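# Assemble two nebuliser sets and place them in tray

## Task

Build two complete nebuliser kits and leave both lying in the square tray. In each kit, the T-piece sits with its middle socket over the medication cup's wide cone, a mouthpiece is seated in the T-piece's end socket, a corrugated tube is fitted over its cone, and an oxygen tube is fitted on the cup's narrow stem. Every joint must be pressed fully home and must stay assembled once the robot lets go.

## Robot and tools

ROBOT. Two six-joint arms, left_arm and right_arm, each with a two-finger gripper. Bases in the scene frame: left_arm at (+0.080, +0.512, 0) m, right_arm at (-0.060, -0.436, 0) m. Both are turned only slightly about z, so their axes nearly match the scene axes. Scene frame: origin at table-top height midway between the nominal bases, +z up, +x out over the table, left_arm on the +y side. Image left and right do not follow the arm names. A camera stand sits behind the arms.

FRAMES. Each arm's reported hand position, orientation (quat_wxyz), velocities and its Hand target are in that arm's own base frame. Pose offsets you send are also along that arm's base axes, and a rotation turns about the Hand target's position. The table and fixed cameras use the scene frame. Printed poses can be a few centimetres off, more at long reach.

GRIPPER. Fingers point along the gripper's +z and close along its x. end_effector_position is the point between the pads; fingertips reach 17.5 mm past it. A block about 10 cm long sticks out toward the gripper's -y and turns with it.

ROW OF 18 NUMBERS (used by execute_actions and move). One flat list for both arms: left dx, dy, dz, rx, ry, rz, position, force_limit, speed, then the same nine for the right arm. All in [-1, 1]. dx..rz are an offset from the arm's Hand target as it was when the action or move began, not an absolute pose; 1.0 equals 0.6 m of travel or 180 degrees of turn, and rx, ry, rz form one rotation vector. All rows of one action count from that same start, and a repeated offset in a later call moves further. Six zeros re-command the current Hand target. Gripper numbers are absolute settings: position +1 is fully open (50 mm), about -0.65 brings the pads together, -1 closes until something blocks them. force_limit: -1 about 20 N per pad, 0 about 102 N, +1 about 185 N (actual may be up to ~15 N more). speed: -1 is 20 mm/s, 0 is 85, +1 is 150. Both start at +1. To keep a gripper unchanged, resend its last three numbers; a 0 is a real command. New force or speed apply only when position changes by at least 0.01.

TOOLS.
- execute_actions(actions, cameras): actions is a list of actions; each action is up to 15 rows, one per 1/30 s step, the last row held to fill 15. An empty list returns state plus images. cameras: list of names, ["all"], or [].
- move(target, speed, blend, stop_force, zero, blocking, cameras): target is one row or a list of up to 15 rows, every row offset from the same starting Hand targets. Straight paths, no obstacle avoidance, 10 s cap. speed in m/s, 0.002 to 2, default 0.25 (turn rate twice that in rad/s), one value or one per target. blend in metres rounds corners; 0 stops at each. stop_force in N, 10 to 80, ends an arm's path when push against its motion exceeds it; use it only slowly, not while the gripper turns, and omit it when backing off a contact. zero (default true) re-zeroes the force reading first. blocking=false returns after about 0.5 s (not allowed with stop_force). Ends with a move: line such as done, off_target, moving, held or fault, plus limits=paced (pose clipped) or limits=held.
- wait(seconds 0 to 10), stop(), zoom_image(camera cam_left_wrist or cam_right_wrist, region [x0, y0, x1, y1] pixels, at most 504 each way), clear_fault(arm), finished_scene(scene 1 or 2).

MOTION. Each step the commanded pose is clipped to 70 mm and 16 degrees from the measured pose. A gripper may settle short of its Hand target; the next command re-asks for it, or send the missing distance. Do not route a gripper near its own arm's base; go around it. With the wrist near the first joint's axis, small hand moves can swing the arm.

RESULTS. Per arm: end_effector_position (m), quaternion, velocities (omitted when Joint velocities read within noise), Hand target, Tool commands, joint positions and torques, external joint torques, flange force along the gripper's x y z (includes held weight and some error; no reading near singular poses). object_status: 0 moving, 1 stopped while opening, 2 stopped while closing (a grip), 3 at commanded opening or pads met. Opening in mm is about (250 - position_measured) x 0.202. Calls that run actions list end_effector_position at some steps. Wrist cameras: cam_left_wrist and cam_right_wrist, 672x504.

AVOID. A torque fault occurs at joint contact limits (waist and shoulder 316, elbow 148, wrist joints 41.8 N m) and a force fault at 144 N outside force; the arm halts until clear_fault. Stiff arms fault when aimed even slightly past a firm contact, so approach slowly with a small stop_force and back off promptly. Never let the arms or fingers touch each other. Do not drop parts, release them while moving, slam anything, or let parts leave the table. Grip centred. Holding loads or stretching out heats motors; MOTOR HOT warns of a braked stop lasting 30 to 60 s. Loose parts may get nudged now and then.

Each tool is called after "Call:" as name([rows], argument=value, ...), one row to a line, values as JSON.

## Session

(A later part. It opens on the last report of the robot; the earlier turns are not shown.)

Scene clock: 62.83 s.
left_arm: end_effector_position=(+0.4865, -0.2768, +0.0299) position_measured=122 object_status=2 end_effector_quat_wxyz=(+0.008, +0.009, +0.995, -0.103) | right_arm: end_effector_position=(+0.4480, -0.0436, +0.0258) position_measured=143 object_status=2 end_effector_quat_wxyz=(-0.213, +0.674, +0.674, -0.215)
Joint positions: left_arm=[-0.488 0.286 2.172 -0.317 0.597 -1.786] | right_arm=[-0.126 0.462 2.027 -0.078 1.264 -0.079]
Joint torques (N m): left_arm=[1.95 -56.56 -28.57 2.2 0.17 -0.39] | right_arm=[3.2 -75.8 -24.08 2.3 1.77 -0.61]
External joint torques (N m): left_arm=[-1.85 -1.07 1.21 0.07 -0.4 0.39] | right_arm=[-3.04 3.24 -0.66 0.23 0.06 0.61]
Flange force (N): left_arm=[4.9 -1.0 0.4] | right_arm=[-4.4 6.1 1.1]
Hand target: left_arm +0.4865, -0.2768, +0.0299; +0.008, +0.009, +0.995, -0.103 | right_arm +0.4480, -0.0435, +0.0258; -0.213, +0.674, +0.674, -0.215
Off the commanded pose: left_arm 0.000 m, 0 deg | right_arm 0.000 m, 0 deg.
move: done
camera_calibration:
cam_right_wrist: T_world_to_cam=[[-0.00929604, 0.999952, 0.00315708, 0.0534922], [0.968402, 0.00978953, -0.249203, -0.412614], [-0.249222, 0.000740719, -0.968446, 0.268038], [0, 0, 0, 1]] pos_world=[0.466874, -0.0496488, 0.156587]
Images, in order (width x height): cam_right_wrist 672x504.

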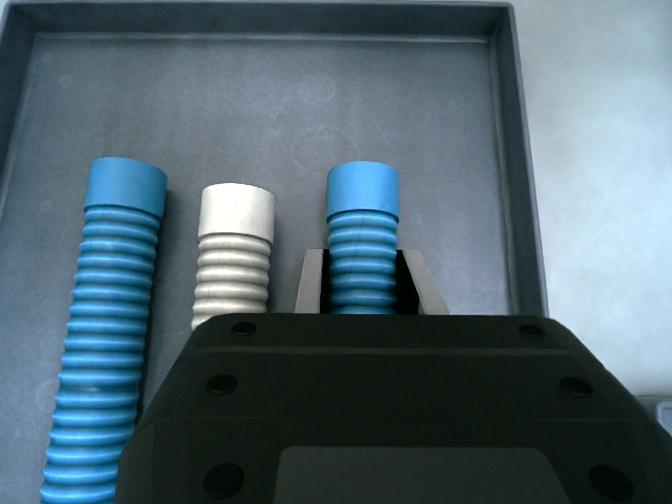

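Call:
move([
  [0,0,0,0,0,0,-1,-0.2,-0.6,0,0,0.15,0,0,0,-1,0.2,-0.6],
  [0,0,0,0,0,0,-1,-0.2,-0.6,0.2918,0.8930,0.157,0,0,-0.5,-1,0.2,-0.6],
  [0,0,0,0,0,0,-1,-0.2,-0.6,0.2918,0.9127,0.0007,0,0,-0.5,-1,0.2,-0.6],
], speed=[0.3, 0.35, 0.1], blend=[0.03, 0, 0], cameras=["cam_left_wrist", "cam_right_wrist"])

Scene clock: 67.53 s.
left_arm: end_effector_position=(+0.4865, -0.2768, +0.0299) position_measured=122 object_status=2 end_effector_quat_wxyz=(+0.008, +0.009, +0.995, -0.103) | right_arm: end_effector_position=(+0.6230, +0.5040, +0.0261) position_measured=143 object_status=2 end_effector_quat_wxyz=(-0.302, +0.953, +0.000, -0.001)
Joint positions: left_arm=[-0.488 0.286 2.172 -0.317 0.597 -1.786] | right_arm=[0.446 0.564 1.839 0.955 0.692 1.272]
Joint torques (N m): left_arm=[2.4 -56.55 -28.64 2.18 0.22 -0.43] | right_arm=[3.57 -93.87 -32.29 2.57 0.49 -0.63]
External joint torques (N m): left_arm=[-2.48 -0.29 1.52 0.07 -0.43 0.43] | right_arm=[-3.58 3.56 -0.92 0.26 0.05 0.63]
Flange force (N): left_arm=[5.1 -1.8 2.0] | right_arm=[7.7 2.6 2.1]
Hand target: left_arm +0.4865, -0.2768, +0.0299; +0.008, +0.009, +0.995, -0.103 | right_arm +0.6231, +0.5041, +0.0262; -0.302, +0.953, +0.000, -0.001
Off the commanded pose: left_arm 0.000 m, 0 deg | right_arm 0.000 m, 0 deg.
move: done
camera_calibration:
cam_left_wrist: T_world_to_cam=[[-0.999433, 0.00894841, -0.0324564, 0.501274], [0.00370278, 0.987398, 0.158211, 0.282496], [0.0334631, 0.158001, -0.986872, 0.192835], [0, 0, 0, 1]] pos_world=[0.493491, -0.31389, 0.161878]
cam_right_wrist: T_world_to_cam=[[0.999953, 0.00924921, 0.00293767, -0.621871], [0.00968944, -0.968426, -0.249112, 0.503035], [0.000540834, 0.249128, -0.96847, 0.0308198], [0, 0, 0, 1]] pos_world=[0.616951, 0.485226, 0.156987]

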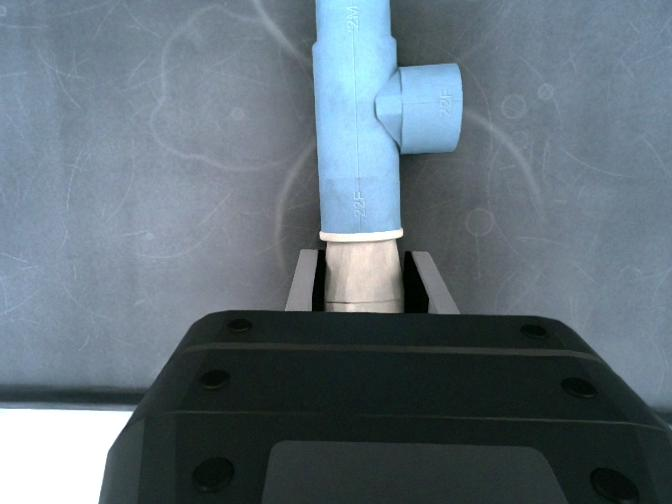

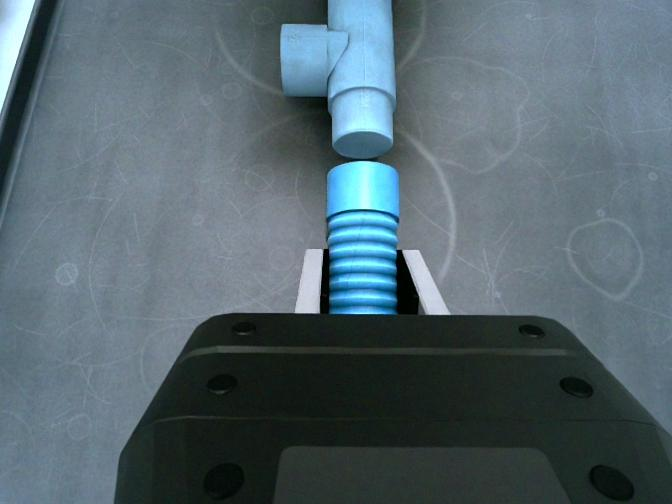

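Call:
move(target=[0,0,0,0,0,0,-1,-0.2,-0.6,0,0.05,0,0,0,0,-1,0.2,-0.6], speed=0.012, stop_force=14, cameras=["cam_right_wrist"])

Scene clock: 70.60 s.
left_arm: end_effector_position=(+0.4865, -0.2768, +0.0298) position_measured=122 object_status=2 end_effector_quat_wxyz=(+0.008, +0.009, +0.995, -0.103) | right_arm: end_effector_position=(+0.6231, +0.5285, +0.0262) position_measured=143 object_status=2 end_effector_quat_wxyz=(-0.302, +0.953, +0.000, -0.001)
Joint positions: left_arm=[-0.488 0.286 2.172 -0.317 0.597 -1.786] | right_arm=[0.477 0.577 1.813 0.951 0.682 1.307]
Joint torques (N m): left_arm=[-6.07 -58.21 -34.16 -0.63 -0.62 -0.39] | right_arm=[12.42 -96.07 -38.69 5.14 0.72 -0.37]
External joint torques (N m): left_arm=[6.29 0.71 7.02 2.89 0.4 0.39] | right_arm=[-12.5 4.31 5.08 -2.28 -0.25 0.37]
Flange force (N): left_arm=[4.7 15.4 -1.4] | right_arm=[5.2 15.8 -7.7]
Hand target: left_arm +0.4865, -0.2768, +0.0299; +0.008, +0.009, +0.995, -0.103 | right_arm +0.6231, +0.5285, +0.0262; -0.302, +0.953, +0.000, -0.001 (not the last commanded pose)
Off the commanded pose: left_arm 0.000 m, 0 deg | right_arm 0.006 m, 0 deg.
move: contact (right_arm)
camera_calibration:
cam_right_wrist: T_world_to_cam=[[0.999951, 0.00939418, 0.00318005, -0.622208], [0.00989013, -0.968455, -0.248992, 0.526537], [0.000740658, 0.249011, -0.9685, 0.0246829], [0, 0, 0, 1]] pos_world=[0.616951, 0.509626, 0.156987]
Images, in order (width x height): cam_right_wrist 672x504.

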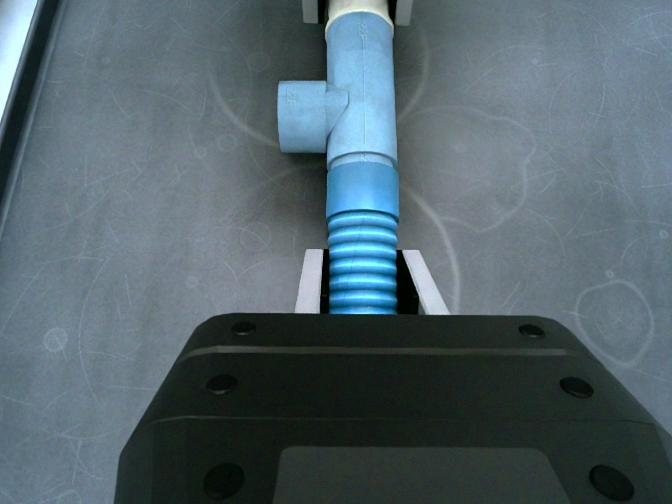

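Call:
move([
  [0,0,0,0,0,0,-1,-0.2,-0.6,0.0013,0.0014,0,0,0.022,0,-1,0.2,-0.6],
  [0,0,0,0,0,0,-1,-0.2,-0.6,-0.0013,0.0028,0,0,-0.022,0,-1,0.2,-0.6],
  [0,0,0,0,0,0,-1,-0.2,-0.6,0.0013,0.0042,0,0,0.022,0,-1,0.2,-0.6],
  [0,0,0,0,0,0,-1,-0.2,-0.6,-0.0013,0.0054,0,0,-0.022,0,-1,0.2,-0.6],
  [0,0,0,0,0,0,-1,-0.2,-0.6,0,0.0056,0,0,0,0,-1,0.2,-0.6],
], speed=0.12, cameras=["cam_right_wrist"])

Scene clock: 74.23 s.
left_arm: end_effector_position=(+0.4865, -0.2768, +0.0299) position_measured=122 object_status=2 end_effector_quat_wxyz=(+0.008, +0.009, +0.995, -0.103) | right_arm: end_effector_position=(+0.6231, +0.5318, +0.0262) position_measured=143 object_status=2 end_effector_quat_wxyz=(-0.302, +0.953, +0.000, -0.001)
Joint positions: left_arm=[-0.488 0.286 2.172 -0.317 0.597 -1.786] | right_arm=[0.481 0.579 1.809 0.95 0.68 1.311]
Joint torques (N m): left_arm=[-15.14 -60.33 -40.84 -3.67 -2.15 -0.35] | right_arm=[23.68 -96.87 -44.54 8.27 1.76 0.1]
External joint torques (N m): left_arm=[15.36 3.1 13.85 5.92 1.95 0.34] | right_arm=[-23.7 4.58 10.76 -5.4 -1.3 -0.1]
Flange force (N): left_arm=[4.3 33.6 -3.6] | right_arm=[4.1 31.1 -19.4]
Hand target: left_arm +0.4865, -0.2768, +0.0299; +0.008, +0.009, +0.995, -0.103 | right_arm +0.6231, +0.5318, +0.0262; -0.302, +0.953, +0.000, -0.001
Off the commanded pose: left_arm 0.000 m, 0 deg | right_arm 0.000 m, 0 deg.
move: done
camera_calibration:
cam_right_wrist: T_world_to_cam=[[0.999952, 0.00929721, 0.00315529, -0.622186], [0.00979007, -0.96845, -0.249016, 0.529795], [0.000740584, 0.249035, -0.968494, 0.0238481], [0, 0, 0, 1]] pos_world=[0.616951, 0.512926, 0.156987]
Images, in order (width x height): cam_right_wrist 672x504.

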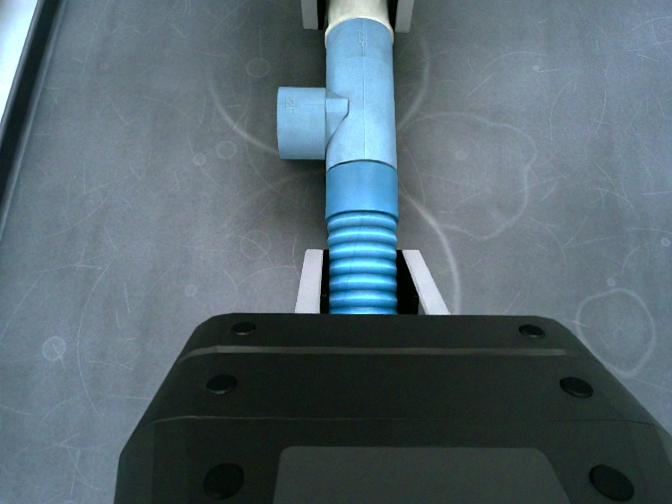

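Call:
move([
  [0,0,0,0,0,0,-1,-0.2,-0.6,0.0013,0.0012,0,0,0.022,0,-1,0.2,-0.6],
  [0,0,0,0,0,0,-1,-0.2,-0.6,-0.0013,0.0024,0,0,-0.022,0,-1,0.2,-0.6],
  [0,0,0,0,0,0,-1,-0.2,-0.6,0,0.0026,0,0,0,0,-1,0.2,-0.6],
], speed=0.12, cameras=["cam_right_wrist"])

Call:
zoom_image(camera="cam_right_wrist", region=[270, 80, 450, 250])

Scene clock: 76.37 s.
left_arm: end_effector_position=(+0.4865, -0.2768, +0.0298) position_measured=122 object_status=2 end_effector_quat_wxyz=(+0.008, +0.009, +0.995, -0.103) | right_arm: end_effector_position=(+0.6231, +0.5334, +0.0262) position_measured=143 object_status=2 end_effector_quat_wxyz=(-0.302, +0.953, +0.000, -0.001)
Joint positions: left_arm=[-0.488 0.286 2.172 -0.317 0.597 -1.786] | right_arm=[0.483 0.58 1.808 0.95 0.68 1.314]
Joint torques (N m): left_arm=[-27.07 -61.47 -49.67 -7.7 -3.97 -0.29] | right_arm=[39.27 -98.72 -52.9 12.04 3.07 0.19]
External joint torques (N m): left_arm=[27.03 4.26 22.64 9.94 3.77 0.29] | right_arm=[-39.08 6.53 19.24 -9.18 -2.6 -0.19]
Flange force (N): left_arm=[5.9 57.4 -9.5] | right_arm=[2.9 52.5 -33.6]
Hand target: left_arm +0.4865, -0.2768, +0.0299; +0.008, +0.009, +0.995, -0.103 | right_arm +0.6231, +0.5334, +0.0262; -0.302, +0.953, +0.000, -0.001
Off the commanded pose: left_arm 0.000 m, 0 deg | right_arm 0.000 m, 0 deg.
move: done
camera_calibration:
cam_right_wrist: T_world_to_cam=[[0.999952, 0.00929721, 0.00315529, -0.6222], [0.00979007, -0.96845, -0.249016, 0.531345], [0.000740584, 0.249035, -0.968494, 0.0234497], [0, 0, 0, 1]] pos_world=[0.616951, 0.514526, 0.156987]
Images, in order (width x height): cam_right_wrist 672x504.

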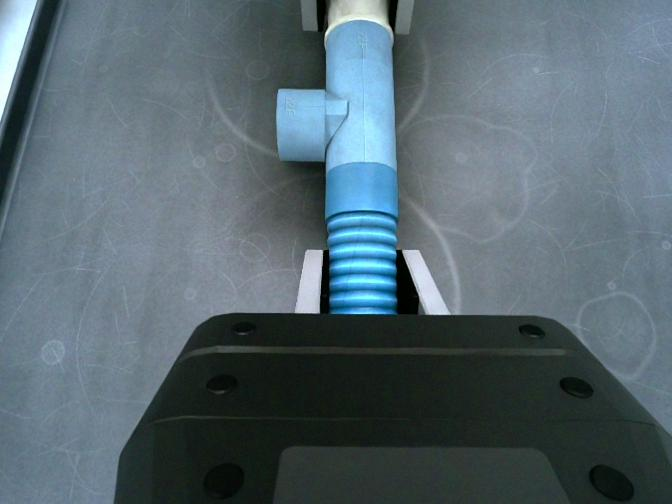

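Scaled by 2.800 from the camera's 672x504 image, which has a finer 960x720 frame.

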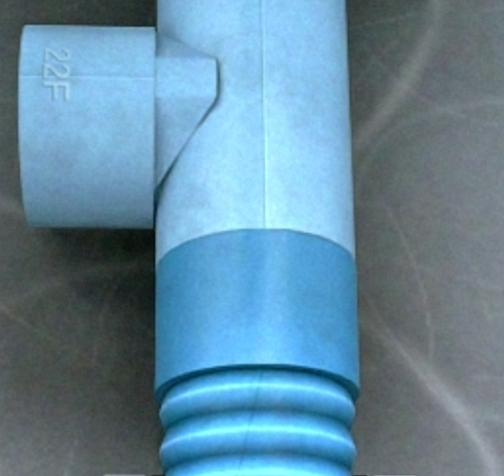

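Call:
move([
  [0,0,0,0,0,0,-1,-0.2,-0.6,0,-0.0033,0,0,0,0,-1,0.2,-0.6],
  [0,0,0,0,0,0,-1,-0.2,-0.6,0,-0.0033,0,0,0,0,0.5,0.2,-0.6],
  [0,0,0,0,0,0,-1,-0.2,-0.6,0,0.055,0,0,0,0,0.5,0.2,-0.6],
  [0,0,0,0,0,0,-1,-0.2,-0.6,0,0.055,0,0,0,0,-1,0.2,-0.6],
], speed=[0.02, 0.1, 0.08, 0.1], cameras=["cam_left_wrist", "cam_right_wrist"])

Scene clock: 80.80 s.
left_arm: end_effector_position=(+0.4865, -0.2768, +0.0299) position_measured=122 object_status=2 end_effector_quat_wxyz=(+0.008, +0.009, +0.995, -0.103) | right_arm: end_effector_position=(+0.6231, +0.5664, +0.0262) position_measured=133 object_status=2 end_effector_quat_wxyz=(-0.302, +0.953, +0.000, -0.001)
Joint positions: left_arm=[-0.488 0.286 2.172 -0.317 0.597 -1.786] | right_arm=[0.522 0.6 1.77 0.94 0.668 1.362]
Joint torques (N m): left_arm=[1.23 -56.7 -27.68 1.91 0.73 -0.43] | right_arm=[2.55 -98.31 -34.63 2.99 -0.26 -0.43]
External joint torques (N m): left_arm=[-1.37 -0.09 0.72 0.33 -0.93 0.42] | right_arm=[-2.52 3.61 0.3 -0.07 0.64 0.43]
Flange force (N): left_arm=[2.9 -0.6 2.4] | right_arm=[5.6 2.1 2.0]
Hand target: left_arm +0.4865, -0.2768, +0.0299; +0.008, +0.009, +0.995, -0.103 | right_arm +0.6231, +0.5664, +0.0262; -0.302, +0.953, +0.000, -0.001
Off the commanded pose: left_arm 0.000 m, 0 deg | right_arm 0.000 m, 0 deg.
move: done
camera_calibration:
cam_left_wrist: T_world_to_cam=[[-0.999433, 0.0089517, -0.0324559, 0.501275], [0.00370611, 0.987398, 0.158211, 0.282495], [0.0334632, 0.158001, -0.986872, 0.192835], [0, 0, 0, 1]] pos_world=[0.493491, -0.31389, 0.161878]
cam_right_wrist: T_world_to_cam=[[0.999952, 0.00929728, 0.00315533, -0.622507], [0.00979013, -0.968456, -0.248992, 0.563303], [0.000740846, 0.249011, -0.9685, 0.0152455], [0, 0, 0, 1]] pos_world=[0.616951, 0.547526, 0.156987]

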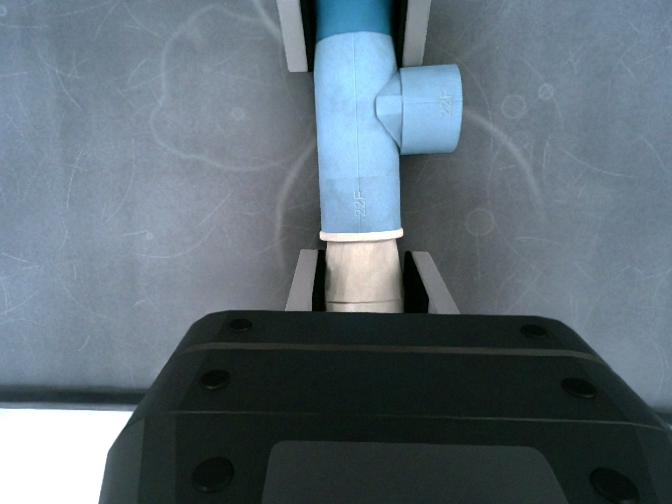

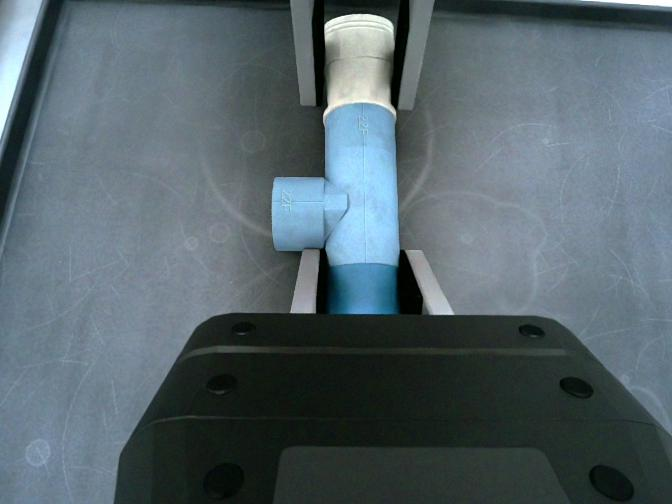

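Call:
move([
  [0,0,0,0,0,0,0.868,-0.2,-0.6,0,0,0,0,0,0,-1,0.2,-0.6],
  [0,0.0277,0.1303,0,0,0,0.868,-0.2,-0.6,0,0,0,0,0,0,-1,0.2,-0.6],
  [-0.0767,0.4678,0.1323,-0.1832,0.0047,-0.0157,0.868,-0.2,-0.6,0,0,0.2,0,0,0,-1,0.2,-0.6],
  [-0.0767,0.4678,0.1323,-0.1832,0.0047,-0.0157,0.868,-0.2,-0.6,-0.1182,-0.021,0.3047,0,0,-0.5,-1,0.2,-0.6],
], speed=[0.1, 0.15, 0.3, 0.35], blend=[0, 0.02, 0, 0], cameras=["cam_left_wrist", "cam_right_wrist"])

Scene clock: 86.37 s.
left_arm: end_effector_position=(+0.4405, +0.0039, +0.1092) position_measured=23 object_status=3 end_effector_quat_wxyz=(+0.000, +0.029, +0.924, -0.382) | right_arm: end_effector_position=(+0.5522, +0.5538, +0.2090) position_measured=133 object_status=2 end_effector_quat_wxyz=(-0.214, +0.674, -0.674, +0.213)
Joint positions: left_arm=[0.367 0.239 2.237 -0.783 1.172 -0.633] | right_arm=[0.912 0.324 1.8 -0.728 0.751 4.532]
Joint torques (N m): left_arm=[2.28 -48.65 -25.18 0.62 2.2 -0.37] | right_arm=[3.19 -75.15 -36.39 1.34 -0.41 -0.65]
External joint torques (N m): left_arm=[-2.34 -0.65 1.17 0.03 -0.45 0.37] | right_arm=[-3.24 4 -0.8 0.22 0.06 0.65]
Flange force (N): left_arm=[1.0 -3.5 4.8] | right_arm=[-3.3 -3.8 7.0]
Hand target: left_arm +0.4405, +0.0039, +0.1092; +0.000, +0.029, +0.924, -0.382 | right_arm +0.5522, +0.5538, +0.2090; -0.214, +0.674, -0.674, +0.213
Off the commanded pose: left_arm 0.000 m, 0 deg | right_arm 0.000 m, 0 deg.
move: done
camera_calibration:
cam_left_wrist: T_world_to_cam=[[-0.998663, 0.0406332, -0.0319509, 0.454845], [0.0501009, 0.913007, -0.404856, 0.034294], [0.0127208, -0.405916, -0.913822, 0.231694], [0, 0, 0, 1]] pos_world=[0.449571, 0.0442557, 0.240144]
cam_right_wrist: T_world_to_cam=[[0.00929721, -0.999952, 0.00315529, 0.553791], [-0.96845, -0.00979007, -0.249016, 0.606593], [0.249035, -0.000740584, -0.968494, 0.19668], [0, 0, 0, 1]] pos_world=[0.533326, 0.559849, 0.339787]

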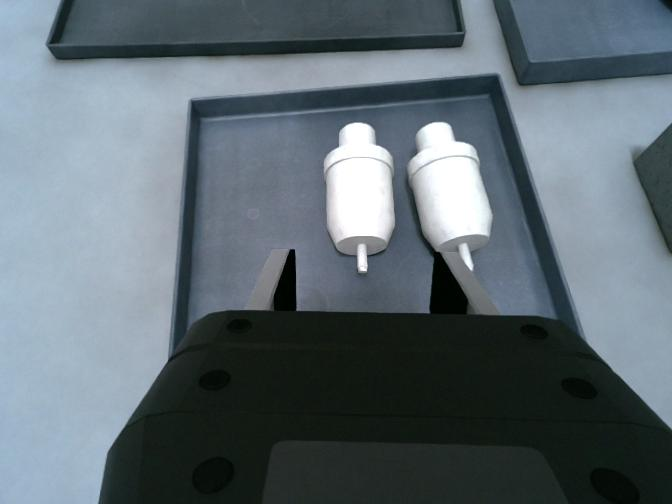

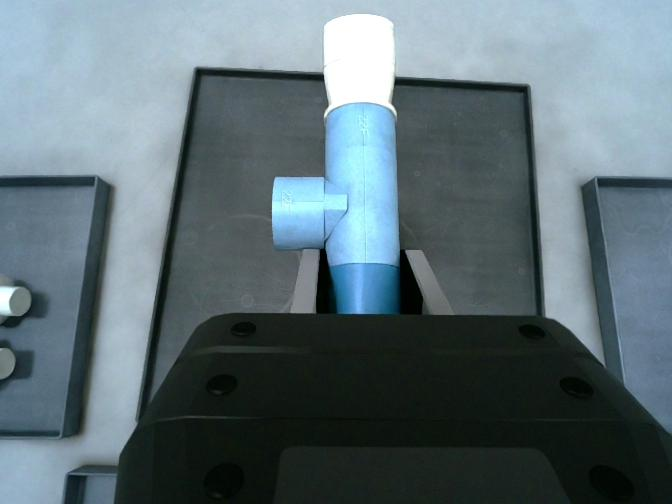

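Call:
move(target=[-0.0062,-0.0628,-0.0765,0,0,0.015,0.782,-0.2,-0.6,0,0,0,0,0,0,-1,0.2,-0.6], speed=0.12, cameras=["cam_left_wrist"])

Scene clock: 88.87 s.
left_arm: end_effector_position=(+0.4368, -0.0338, +0.0634) position_measured=36 object_status=3 end_effector_quat_wxyz=(+0.009, +0.008, +0.924, -0.382) | right_arm: end_effector_position=(+0.5522, +0.5538, +0.2090) position_measured=133 object_status=2 end_effector_quat_wxyz=(-0.214, +0.674, -0.674, +0.213)
Joint positions: left_arm=[0.302 0.286 2.31 -0.899 1.044 -0.581] | right_arm=[0.912 0.324 1.8 -0.728 0.751 4.532]
Joint torques (N m): left_arm=[2.16 -49.16 -20.46 0.28 2.29 -0.4] | right_arm=[3.52 -74.65 -36.58 1.38 -0.38 -0.61]
External joint torques (N m): left_arm=[-2.23 0.11 1.18 0.04 -0.48 0.4] | right_arm=[-3.74 3.45 -0.68 0.17 0.04 0.61]
Flange force (N): left_arm=[0.9 -2.4 5.5] | right_arm=[-2.0 -4.0 6.7]
Hand target: left_arm +0.4368, -0.0338, +0.0633; +0.009, +0.008, +0.924, -0.382 | right_arm +0.5522, +0.5538, +0.2090; -0.214, +0.674, -0.674, +0.213
Off the commanded pose: left_arm 0.000 m, 0 deg | right_arm 0.000 m, 0 deg.
move: done
camera_calibration:
cam_left_wrist: T_world_to_cam=[[-0.999469, -0.00645491, -0.0319298, 0.449901], [0.00702625, 0.914384, -0.404787, 0.069146], [0.031809, -0.404797, -0.913853, 0.166207], [0, 0, 0, 1]] pos_world=[0.44389, 0.00695817, 0.194244]
Images, in order (width x height): cam_left_wrist 672x504.

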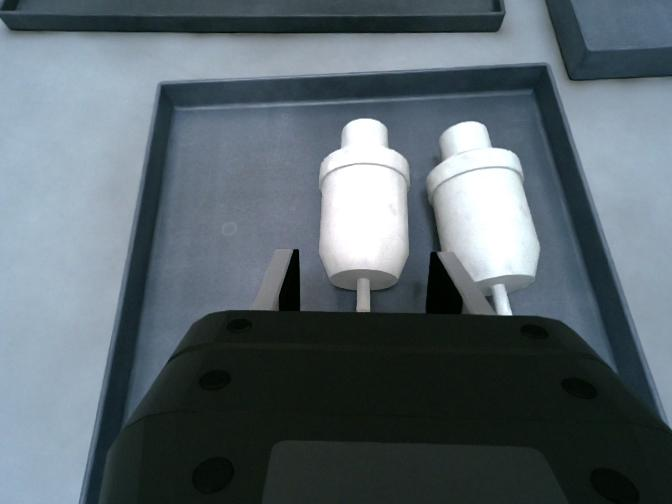

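Call:
move(target=[-0.0017,-0.064,-0.065,0,0,0,0.782,-0.2,-0.6,0,0,0,0,0,0,-1,0.2,-0.6], speed=0.06, stop_force=12, cameras=["cam_left_wrist"])

Scene clock: 90.90 s.
left_arm: end_effector_position=(+0.4358, -0.0722, +0.0243) position_measured=36 object_status=3 end_effector_quat_wxyz=(+0.009, +0.008, +0.924, -0.382) | right_arm: end_effector_position=(+0.5522, +0.5538, +0.2090) position_measured=133 object_status=2 end_effector_quat_wxyz=(-0.214, +0.674, -0.674, +0.213)
Joint positions: left_arm=[0.221 0.348 2.35 -1.01 0.954 -0.508] | right_arm=[0.912 0.324 1.8 -0.728 0.751 4.532]
Joint torques (N m): left_arm=[2.24 -51.11 -16.1 0.07 2.35 -0.4] | right_arm=[2.89 -74.86 -36.37 1.32 -0.36 -0.59]
External joint torques (N m): left_arm=[-2.2 -0.22 0.81 0.01 -0.47 0.4] | right_arm=[-2.9 3.63 -0.84 0.25 0.02 0.59]
Flange force (N): left_arm=[1.1 -3.0 4.9] | right_arm=[-3.2 -3.6 6.3]
Hand target: left_arm +0.4358, -0.0722, +0.0243; +0.009, +0.008, +0.924, -0.382 | right_arm +0.5522, +0.5538, +0.2090; -0.214, +0.674, -0.674, +0.213
Off the commanded pose: left_arm 0.000 m, 0 deg | right_arm 0.000 m, 0 deg.
move: done
camera_calibration:
cam_left_wrist: T_world_to_cam=[[-0.999469, -0.00645491, -0.0319298, 0.447409], [0.00702625, 0.914384, -0.404787, 0.0884787], [0.031809, -0.404797, -0.913853, 0.115054], [0, 0, 0, 1]] pos_world=[0.44289, -0.0314418, 0.155244]
Images, in order (width x height): cam_left_wrist 672x504.

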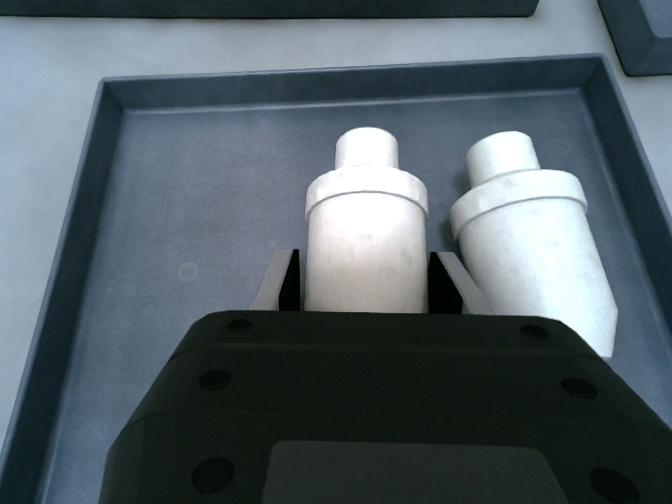

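Call:
move([
  [0,0,0,0,0,0,-1,-0.2,-0.6,0,0,0,0,0,0,-1,0.2,-0.6],
  [0,0,0.18,0,0,0,-1,-0.2,-0.6,0,0,0,0,0,0,-1,0.2,-0.6],
  [0.0217,-0.328,0.2943,0.0144,-0.0004,0.0183,-1,-0.2,-0.6,0,0,0,0,0,0,-1,0.2,-0.6],
], speed=[0.1, 0.15, 0.2], blend=[0, 0.03, 0], cameras=["cam_left_wrist", "cam_right_wrist"])

Scene clock: 94.10 s.
left_arm: end_effector_position=(+0.4488, -0.2690, +0.2010) position_measured=69 object_status=2 end_effector_quat_wxyz=(+0.021, -0.018, +0.932, -0.360) | right_arm: end_effector_position=(+0.5522, +0.5538, +0.2090) position_measured=133 object_status=2 end_effector_quat_wxyz=(-0.214, +0.674, -0.674, +0.213)
Joint positions: left_arm=[-0.248 0.013 2.249 -0.974 0.88 -1.207] | right_arm=[0.912 0.324 1.8 -0.728 0.751 4.532]
Joint torques (N m): left_arm=[2.04 -33.7 -34.1 0.3 1.09 -0.4] | right_arm=[3.46 -74.85 -36.35 1.35 -0.34 -0.62]
External joint torques (N m): left_arm=[-2.02 0.12 1.66 0.05 -0.42 0.4] | right_arm=[-3.58 3.48 -0.94 0.21 -0.01 0.62]
Flange force (N): left_arm=[3.9 -0.8 5.0] | right_arm=[-2.6 -4.2 6.7]
Hand target: left_arm +0.4488, -0.2690, +0.2009; +0.020, -0.018, +0.932, -0.360 | right_arm +0.5522, +0.5538, +0.2090; -0.214, +0.674, -0.674, +0.213
Off the commanded pose: left_arm 0.000 m, 0 deg | right_arm 0.000 m, 0 deg.
move: done
camera_calibration:
cam_left_wrist: T_world_to_cam=[[-0.99744, -0.0624712, -0.0347872, 0.449345], [-0.0456193, 0.930607, -0.363166, 0.359434], [0.0550607, -0.36065, -0.931075, 0.201342], [0, 0, 0, 1]] pos_world=[0.453506, -0.233806, 0.33363]
cam_right_wrist: T_world_to_cam=[[0.00929728, -0.999952, 0.00315533, 0.553791], [-0.968456, -0.00979013, -0.248992, 0.606588], [0.249011, -0.000740846, -0.9685, 0.196695], [0, 0, 0, 1]] pos_world=[0.533326, 0.559849, 0.339787]

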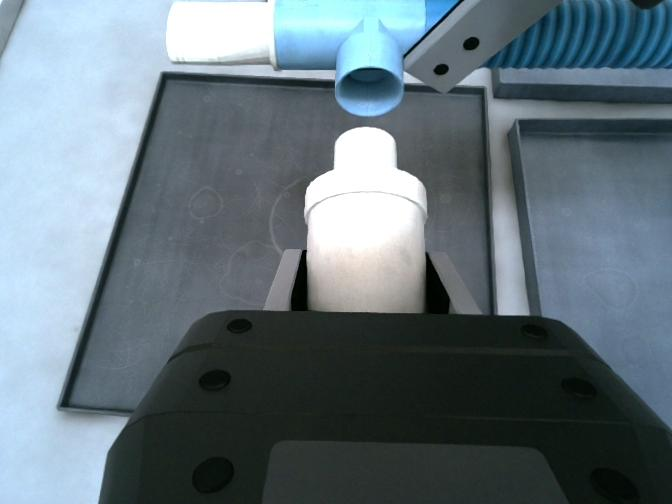

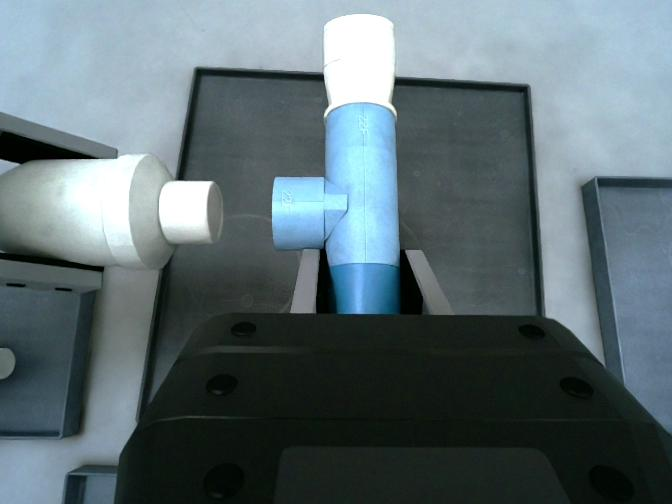

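Call:
zoom_image(camera="cam_left_wrist", region=[290, 0, 440, 240])

Call:
zoom_image(camera="cam_right_wrist", region=[90, 140, 350, 280])

Scaled by 2.100 from the camera's 672x504 image, which has a finer 960x720 frame.

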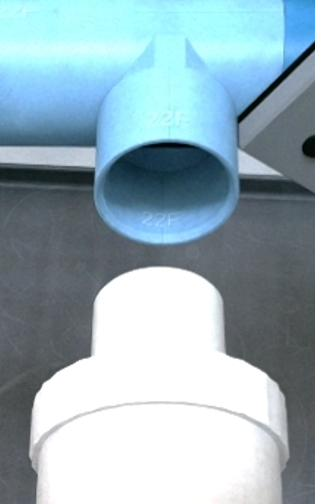

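Scaled by 1.938 from the camera's 672x504 image, which has a finer 960x720 frame.

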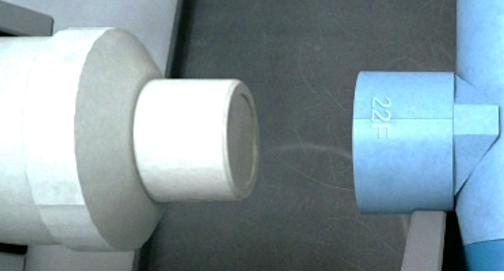

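Call:
zoom_image(camera="cam_left_wrist", region=[320, 40, 420, 140])

Scaled by 5.040 from the camera's 672x504 image, which has a finer 960x720 frame.

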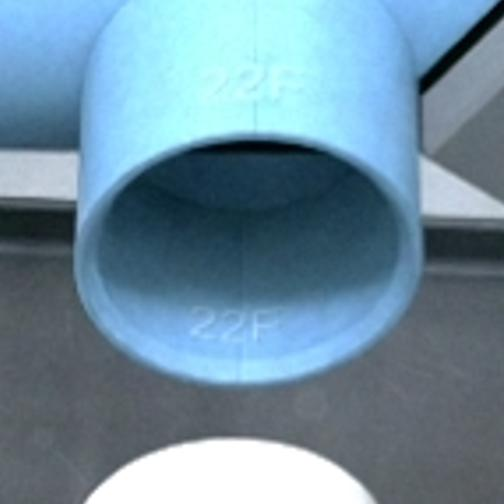

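Call:
move(target=[-0.0012,-0.0233,0,0,0,0,-1,-0.2,-0.6,0,0,0,-0.0194,0,0,-1,0.2,-0.6], speed=0.06, cameras=["cam_left_wrist", "cam_right_wrist"])

Call:
zoom_image(camera="cam_left_wrist", region=[300, 20, 430, 200])

Call:
zoom_image(camera="cam_right_wrist", region=[120, 140, 350, 280])

Scene clock: 99.30 s.
left_arm: end_effector_position=(+0.4481, -0.2830, +0.2009) position_measured=69 object_status=2 end_effector_quat_wxyz=(+0.020, -0.018, +0.932, -0.360) | right_arm: end_effector_position=(+0.5522, +0.5538, +0.2090) position_measured=133 object_status=2 end_effector_quat_wxyz=(-0.194, +0.680, -0.667, +0.233)
Joint positions: left_arm=[-0.279 0.016 2.246 -0.983 0.86 -1.224] | right_arm=[0.925 0.341 1.777 -0.739 0.812 4.511]
Joint torques (N m): left_arm=[2.2 -33.91 -34.07 0.25 1.08 -0.38] | right_arm=[3.42 -76.59 -36.27 1.26 -0.22 -0.63]
External joint torques (N m): left_arm=[-2.19 -0.19 1.74 0.1 -0.44 0.38] | right_arm=[-3.61 3.64 -1.07 0.19 0.02 0.64]
Flange force (N): left_arm=[4.8 -1.2 4.7] | right_arm=[-3.3 -4.5 6.6]
Hand target: left_arm +0.4481, -0.2830, +0.2009; +0.020, -0.018, +0.932, -0.360 | right_arm +0.5522, +0.5538, +0.2090; -0.194, +0.680, -0.667, +0.233
Off the commanded pose: left_arm 0.000 m, 0 deg | right_arm 0.000 m, 0 deg.
move: done
camera_calibration:
cam_left_wrist: T_world_to_cam=[[-0.997446, -0.0624339, -0.0346949, 0.447744], [-0.0456182, 0.930609, -0.363162, 0.372485], [0.054961, -0.360652, -0.93108, 0.196248], [0, 0, 0, 1]] pos_world=[0.452806, -0.247907, 0.333529]
cam_right_wrist: T_world_to_cam=[[0.00926584, -0.997905, 0.0640251, 0.540044], [-0.968452, -0.0249008, -0.247952, 0.614757], [0.249027, -0.0597077, -0.966654, 0.229025], [0, 0, 0, 1]] pos_world=[0.533326, 0.567895, 0.339241]

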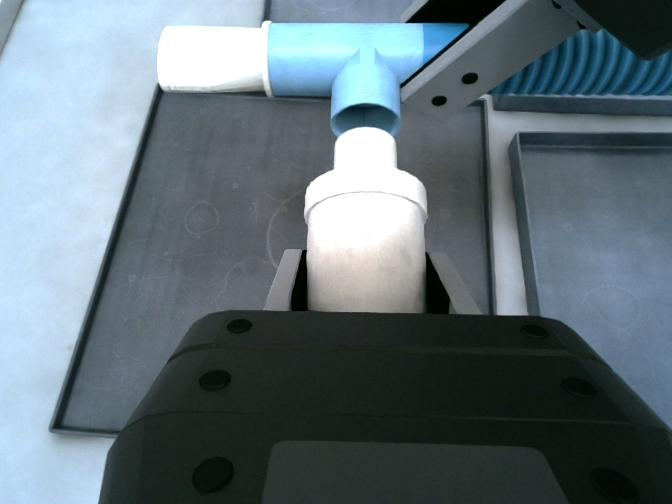

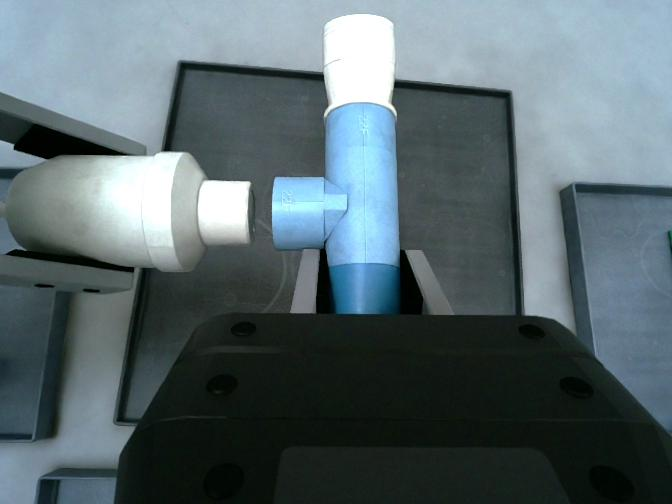

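Scaled by 2.800 from the camera's 672x504 image, which has a finer 960x720 frame.

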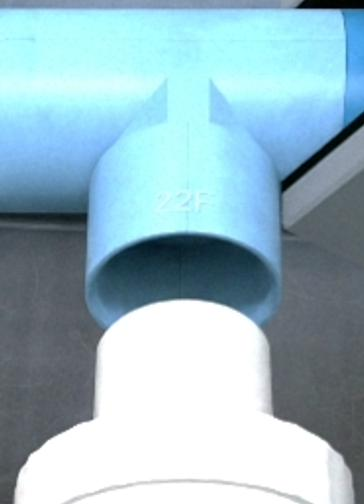

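Scaled by 2.191 from the camera's 672x504 image, which has a finer 960x720 frame.

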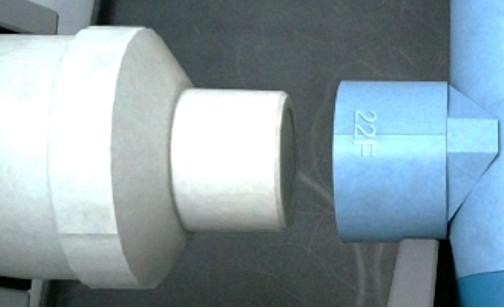

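Call:
move(target=[0,-0.05,0,0,0,0,-1,-0.2,-0.6,0,0,0,0,0,0,-1,0.2,-0.6], speed=0.012, stop_force=14, cameras=["cam_left_wrist", "cam_right_wrist"])

Scene clock: 101.70 s.
left_arm: end_effector_position=(+0.4481, -0.3019, +0.2009) position_measured=69 object_status=2 end_effector_quat_wxyz=(+0.021, -0.018, +0.933, -0.360) | right_arm: end_effector_position=(+0.5522, +0.5538, +0.2090) position_measured=133 object_status=2 end_effector_quat_wxyz=(-0.194, +0.680, -0.667, +0.233)
Joint positions: left_arm=[-0.32 0.023 2.239 -0.994 0.834 -1.247] | right_arm=[0.925 0.341 1.777 -0.739 0.812 4.511]
Joint torques (N m): left_arm=[-10.81 -34.51 -28.96 -0.91 7.27 0.09] | right_arm=[5.28 -75.99 -50.04 -0.84 -6.5 -0.6]
External joint torques (N m): left_arm=[10.92 -0.44 -3.42 1.26 -6.67 -0.09] | right_arm=[-5.34 3 12.75 2.29 6.29 0.6]
Flange force (N): left_arm=[-10.1 11.2 -7.1] | right_arm=[16.0 9.9 -0.9]
Hand target: left_arm +0.4481, -0.3019, +0.2009; +0.021, -0.018, +0.933, -0.360 (not the last commanded pose) | right_arm +0.5522, +0.5538, +0.2090; -0.194, +0.680, -0.667, +0.233
Off the commanded pose: left_arm 0.011 m, 0 deg | right_arm 0.000 m, 0 deg.
move: contact (left_arm)
camera_calibration:
cam_left_wrist: T_world_to_cam=[[-0.99744, -0.0624716, -0.0347968, 0.446684], [-0.0456285, 0.930687, -0.362959, 0.390037], [0.0550595, -0.360442, -0.931155, 0.189462], [0, 0, 0, 1]] pos_world=[0.452906, -0.266807, 0.333529]
cam_right_wrist: T_world_to_cam=[[0.00926584, -0.997905, 0.0640251, 0.540044], [-0.968452, -0.0249008, -0.247952, 0.614757], [0.249027, -0.0597077, -0.966654, 0.229025], [0, 0, 0, 1]] pos_world=[0.533326, 0.567895, 0.339241]

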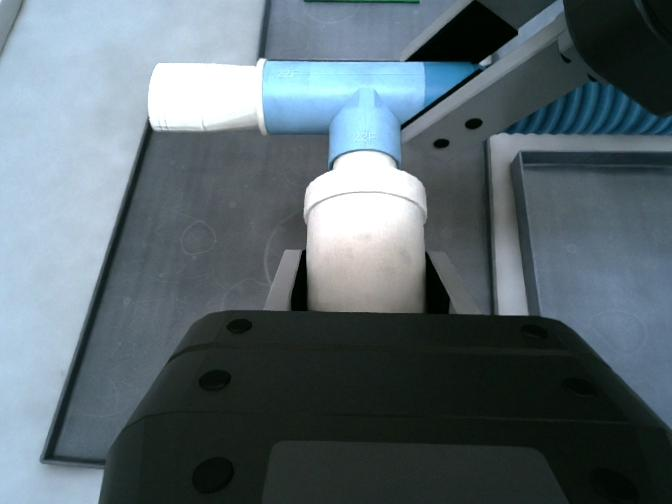

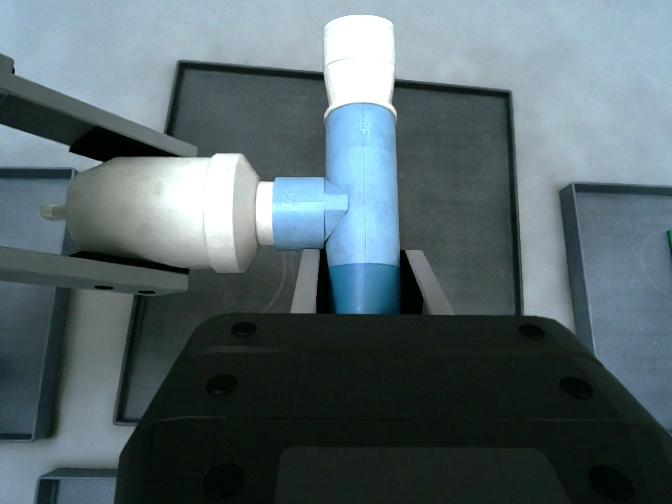

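Call:
move([
  [0.0012,-0.0014,0,0,0.0278,0,-1,-0.2,-0.6,0,0,0,0,0,0,-1,0.2,-0.6],
  [0.0012,-0.0028,0,0,-0.0278,0,-1,-0.2,-0.6,0,0,0,0,0,0,-1,0.2,-0.6],
  [0.0012,-0.0042,0,0,0.0278,0,-1,-0.2,-0.6,0,0,0,0,0,0,-1,0.2,-0.6],
  [0.0012,-0.0056,0,0,-0.0278,0,-1,-0.2,-0.6,0,0,0,0,0,0,-1,0.2,-0.6],
  [0.0012,-0.0066,0,0,0.0278,0,-1,-0.2,-0.6,0,0,0,0,0,0,-1,0.2,-0.6],
  [0.0012,-0.0066,0,0,0,0,-1,-0.2,-0.6,0,0,0,0,0,0,-1,0.2,-0.6],
], speed=0.12, cameras=["cam_left_wrist", "cam_right_wrist"])

Scene clock: 107.03 s.
left_arm: end_effector_position=(+0.4488, -0.3058, +0.2009) position_measured=69 object_status=2 end_effector_quat_wxyz=(+0.021, -0.018, +0.933, -0.360) | right_arm: end_effector_position=(+0.5522, +0.5538, +0.2090) position_measured=133 object_status=2 end_effector_quat_wxyz=(-0.194, +0.680, -0.667, +0.233)
Joint positions: left_arm=[-0.328 0.026 2.237 -0.995 0.829 -1.252] | right_arm=[0.925 0.341 1.777 -0.739 0.812 4.511]
Joint torques (N m): left_arm=[-11.47 -33.6 -34.56 -2.63 4.19 -0.26] | right_arm=[15.28 -77.74 -52.35 0.85 -8.38 -0.69]
External joint torques (N m): left_arm=[11.47 -1.49 2.15 2.97 -3.61 0.26] | right_arm=[-15.27 4.64 14.97 0.61 8.17 0.7]
Flange force (N): left_arm=[-2.6 16.8 -15.1] | right_arm=[25.0 4.6 7.1]
Hand target: left_arm +0.4488, -0.3058, +0.2009; +0.021, -0.018, +0.933, -0.360 | right_arm +0.5522, +0.5538, +0.2090; -0.194, +0.680, -0.667, +0.233
Off the commanded pose: left_arm 0.000 m, 0 deg | right_arm 0.000 m, 0 deg.
move: done
camera_calibration:
cam_left_wrist: T_world_to_cam=[[-0.99744, -0.0624693, -0.034791, 0.447138], [-0.0456234, 0.930654, -0.363045, 0.393716], [0.0550575, -0.360528, -0.931122, 0.187985], [0, 0, 0, 1]] pos_world=[0.453606, -0.270707, 0.33353]
cam_right_wrist: T_world_to_cam=[[0.00926584, -0.997905, 0.0640251, 0.540044], [-0.968452, -0.0249008, -0.247952, 0.614757], [0.249027, -0.0597077, -0.966654, 0.229025], [0, 0, 0, 1]] pos_world=[0.533326, 0.567895, 0.339241]

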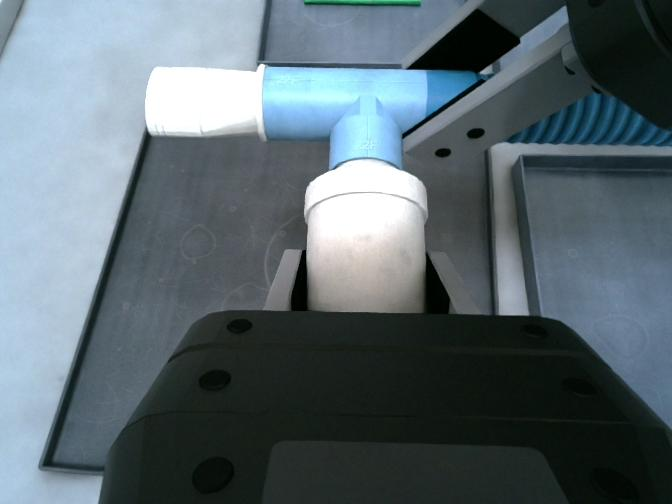

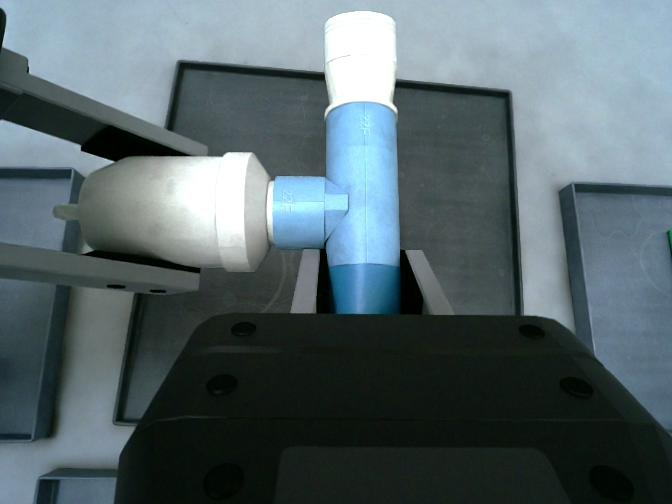

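Call:
move([
  [0.0005,-0.0014,0,0,-0.0278,0,-1,-0.2,-0.6,0,0,0,0,0,0,-1,0.2,-0.6],
  [0.0005,-0.0028,0,0,0.0278,0,-1,-0.2,-0.6,0,0,0,0,0,0,-1,0.2,-0.6],
  [0.0005,-0.0042,0,0,-0.0278,0,-1,-0.2,-0.6,0,0,0,0,0,0,-1,0.2,-0.6],
  [0.0005,-0.0054,0,0,0.0278,0,-1,-0.2,-0.6,0,0,0,0,0,0,-1,0.2,-0.6],
  [0.0005,-0.0054,0,0,0,0,-1,-0.2,-0.6,0,0,0,0,0,0,-1,0.2,-0.6],
], speed=0.12, cameras=["cam_left_wrist", "cam_right_wrist"])

Call:
zoom_image(camera="cam_right_wrist", region=[190, 140, 350, 280])

Call:
zoom_image(camera="cam_left_wrist", region=[290, 60, 440, 230])

Scene clock: 111.20 s.
left_arm: end_effector_position=(+0.4491, -0.3091, +0.2009) position_measured=69 object_status=2 end_effector_quat_wxyz=(+0.021, -0.018, +0.933, -0.360) | right_arm: end_effector_position=(+0.5522, +0.5538, +0.2090) position_measured=133 object_status=2 end_effector_quat_wxyz=(-0.194, +0.680, -0.667, +0.233)
Joint positions: left_arm=[-0.334 0.027 2.235 -0.997 0.825 -1.256] | right_arm=[0.925 0.341 1.777 -0.739 0.812 4.511]
Joint torques (N m): left_arm=[-32.97 -32.31 -42 -10.03 8.55 -0.57] | right_arm=[41.04 -77.49 -76.51 1.79 -23.61 -0.61]
External joint torques (N m): left_arm=[33.03 -3.12 9.56 10.37 -7.98 0.57] | right_arm=[-41.03 4.27 39.23 -0.33 23.41 0.62]
Flange force (N): left_arm=[-6.3 50.7 -48.3] | right_arm=[75.3 11.2 8.8]
Hand target: left_arm +0.4491, -0.3091, +0.2009; +0.021, -0.018, +0.933, -0.360 | right_arm +0.5522, +0.5538, +0.2090; -0.194, +0.680, -0.667, +0.233
Off the commanded pose: left_arm 0.000 m, 0 deg | right_arm 0.000 m, 0 deg.
move: done
camera_calibration:
cam_left_wrist: T_world_to_cam=[[-0.997435, -0.0625065, -0.0348834, 0.447249], [-0.0456245, 0.930652, -0.363049, 0.396802], [0.0551572, -0.360526, -0.931117, 0.186732], [0, 0, 0, 1]] pos_world=[0.453906, -0.274007, 0.33353]
cam_right_wrist: T_world_to_cam=[[0.00926584, -0.997905, 0.0640251, 0.539951], [-0.968452, -0.0249008, -0.247952, 0.61473], [0.249027, -0.0597077, -0.966654, 0.228922], [0, 0, 0, 1]] pos_world=[0.533326, 0.567795, 0.339141]

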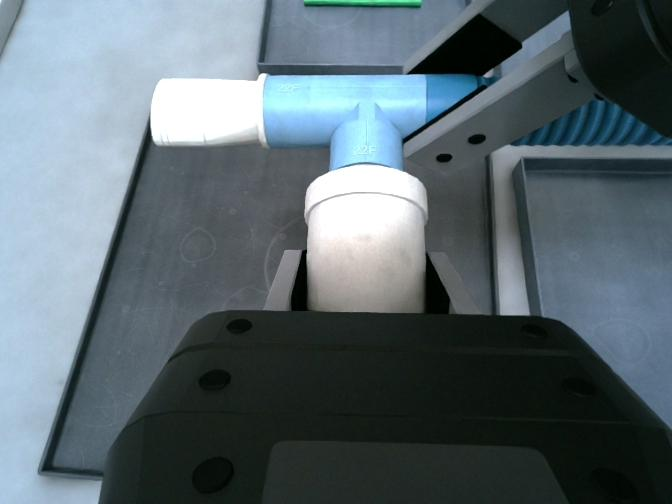

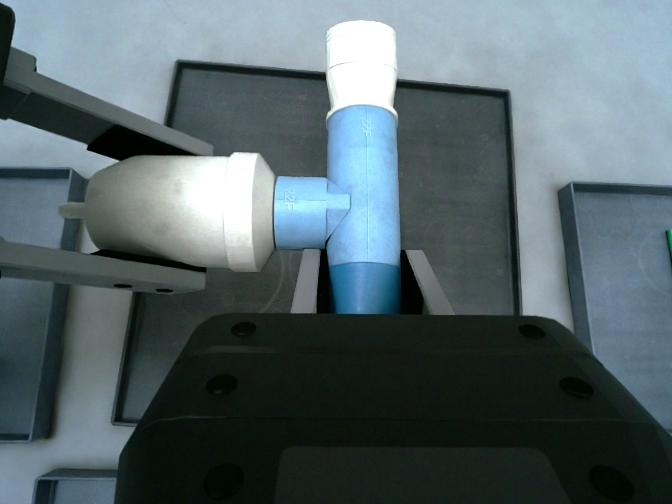

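Scaled by 3.150 from the camera's 672x504 image, which has a finer 960x720 frame.

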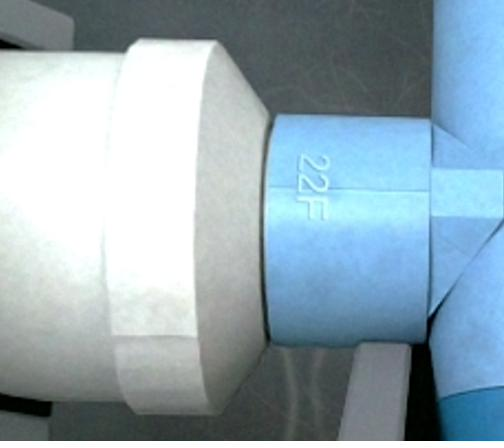

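Scaled by 2.965 from the camera's 672x504 image, which has a finer 960x720 frame.

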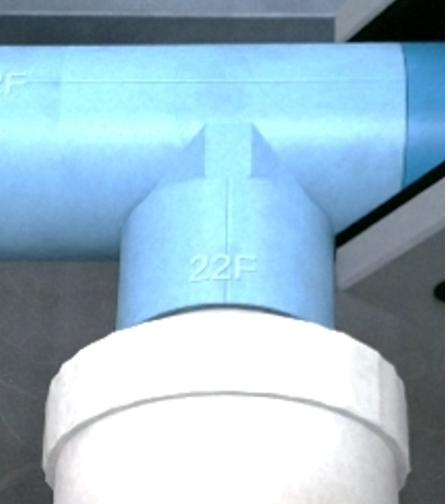

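Call:
move([
  [0,-0.0004,0,0,-0.0278,0,-1,-0.2,-0.6,0,0,0,0,0,0,-1,0.2,-0.6],
  [0,-0.0008,0,0,0.0278,0,-1,-0.2,-0.6,0,0,0,0,0,0,-1,0.2,-0.6],
  [0,-0.0008,0,0,0,0,-1,-0.2,-0.6,0,0,0,0,0,0,-1,0.2,-0.6],
  [0,0.0045,0,0,0,0,-1,-0.2,-0.6,0,0,0,0,0,0,-1,0.2,-0.6],
], speed=[0.12, 0.12, 0.12, 0.02], cameras=["cam_left_wrist", "cam_right_wrist"])

Scene clock: 114.80 s.
left_arm: end_effector_position=(+0.4490, -0.3065, +0.2010) position_measured=69 object_status=2 end_effector_quat_wxyz=(+0.020, -0.018, +0.932, -0.360) | right_arm: end_effector_position=(+0.5522, +0.5542, +0.2091) position_measured=133 object_status=2 end_effector_quat_wxyz=(-0.194, +0.680, -0.667, +0.233)
Joint positions: left_arm=[-0.329 0.026 2.236 -0.996 0.829 -1.253] | right_arm=[0.925 0.341 1.776 -0.739 0.811 4.511]
Joint torques (N m): left_arm=[3.39 -33.49 -33.12 0.83 -0.32 -0.12] | right_arm=[3.69 -80.3 -38.41 1.52 -0.12 -0.3]
External joint torques (N m): left_arm=[-3.44 -0.96 0.69 -0.48 0.89 0.11] | right_arm=[-3.82 7.02 1 -0.06 -0.08 0.31]
Flange force (N): left_arm=[4.9 -4.4 3.1] | right_arm=[-3.6 -2.7 10.9]
Hand target: left_arm +0.4491, -0.3064, +0.2009; +0.021, -0.018, +0.933, -0.360 | right_arm +0.5522, +0.5538, +0.2090; -0.194, +0.680, -0.667, +0.233
Off the commanded pose: left_arm 0.000 m, 0 deg | right_arm 0.000 m, 0 deg.
move: done
camera_calibration:
cam_left_wrist: T_world_to_cam=[[-0.99746, -0.0622191, -0.034668, 0.447333], [-0.045423, 0.930589, -0.363237, 0.394368], [0.054862, -0.36074, -0.931051, 0.187822], [0, 0, 0, 1]] pos_world=[0.453806, -0.271407, 0.333629]
cam_right_wrist: T_world_to_cam=[[0.00995328, -0.997946, 0.0632778, 0.540247], [-0.968369, -0.0253978, -0.248226, 0.615024], [0.249323, -0.0588056, -0.966633, 0.228484], [0, 0, 0, 1]] pos_world=[0.533227, 0.568194, 0.339339]

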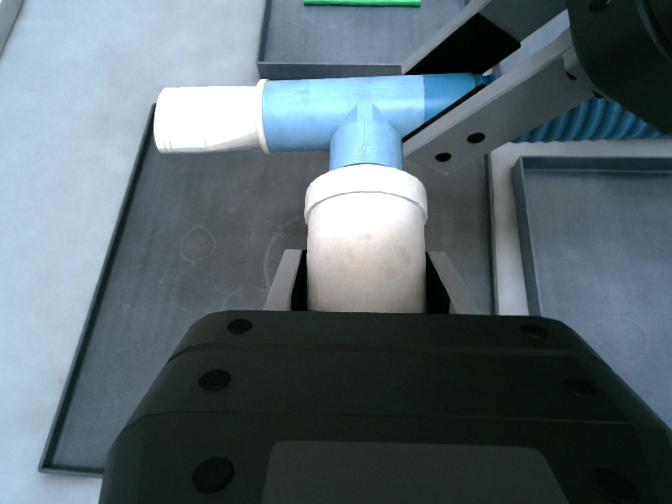

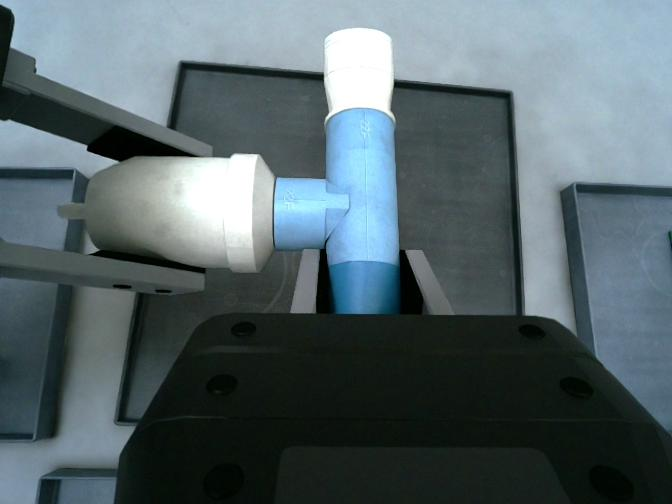

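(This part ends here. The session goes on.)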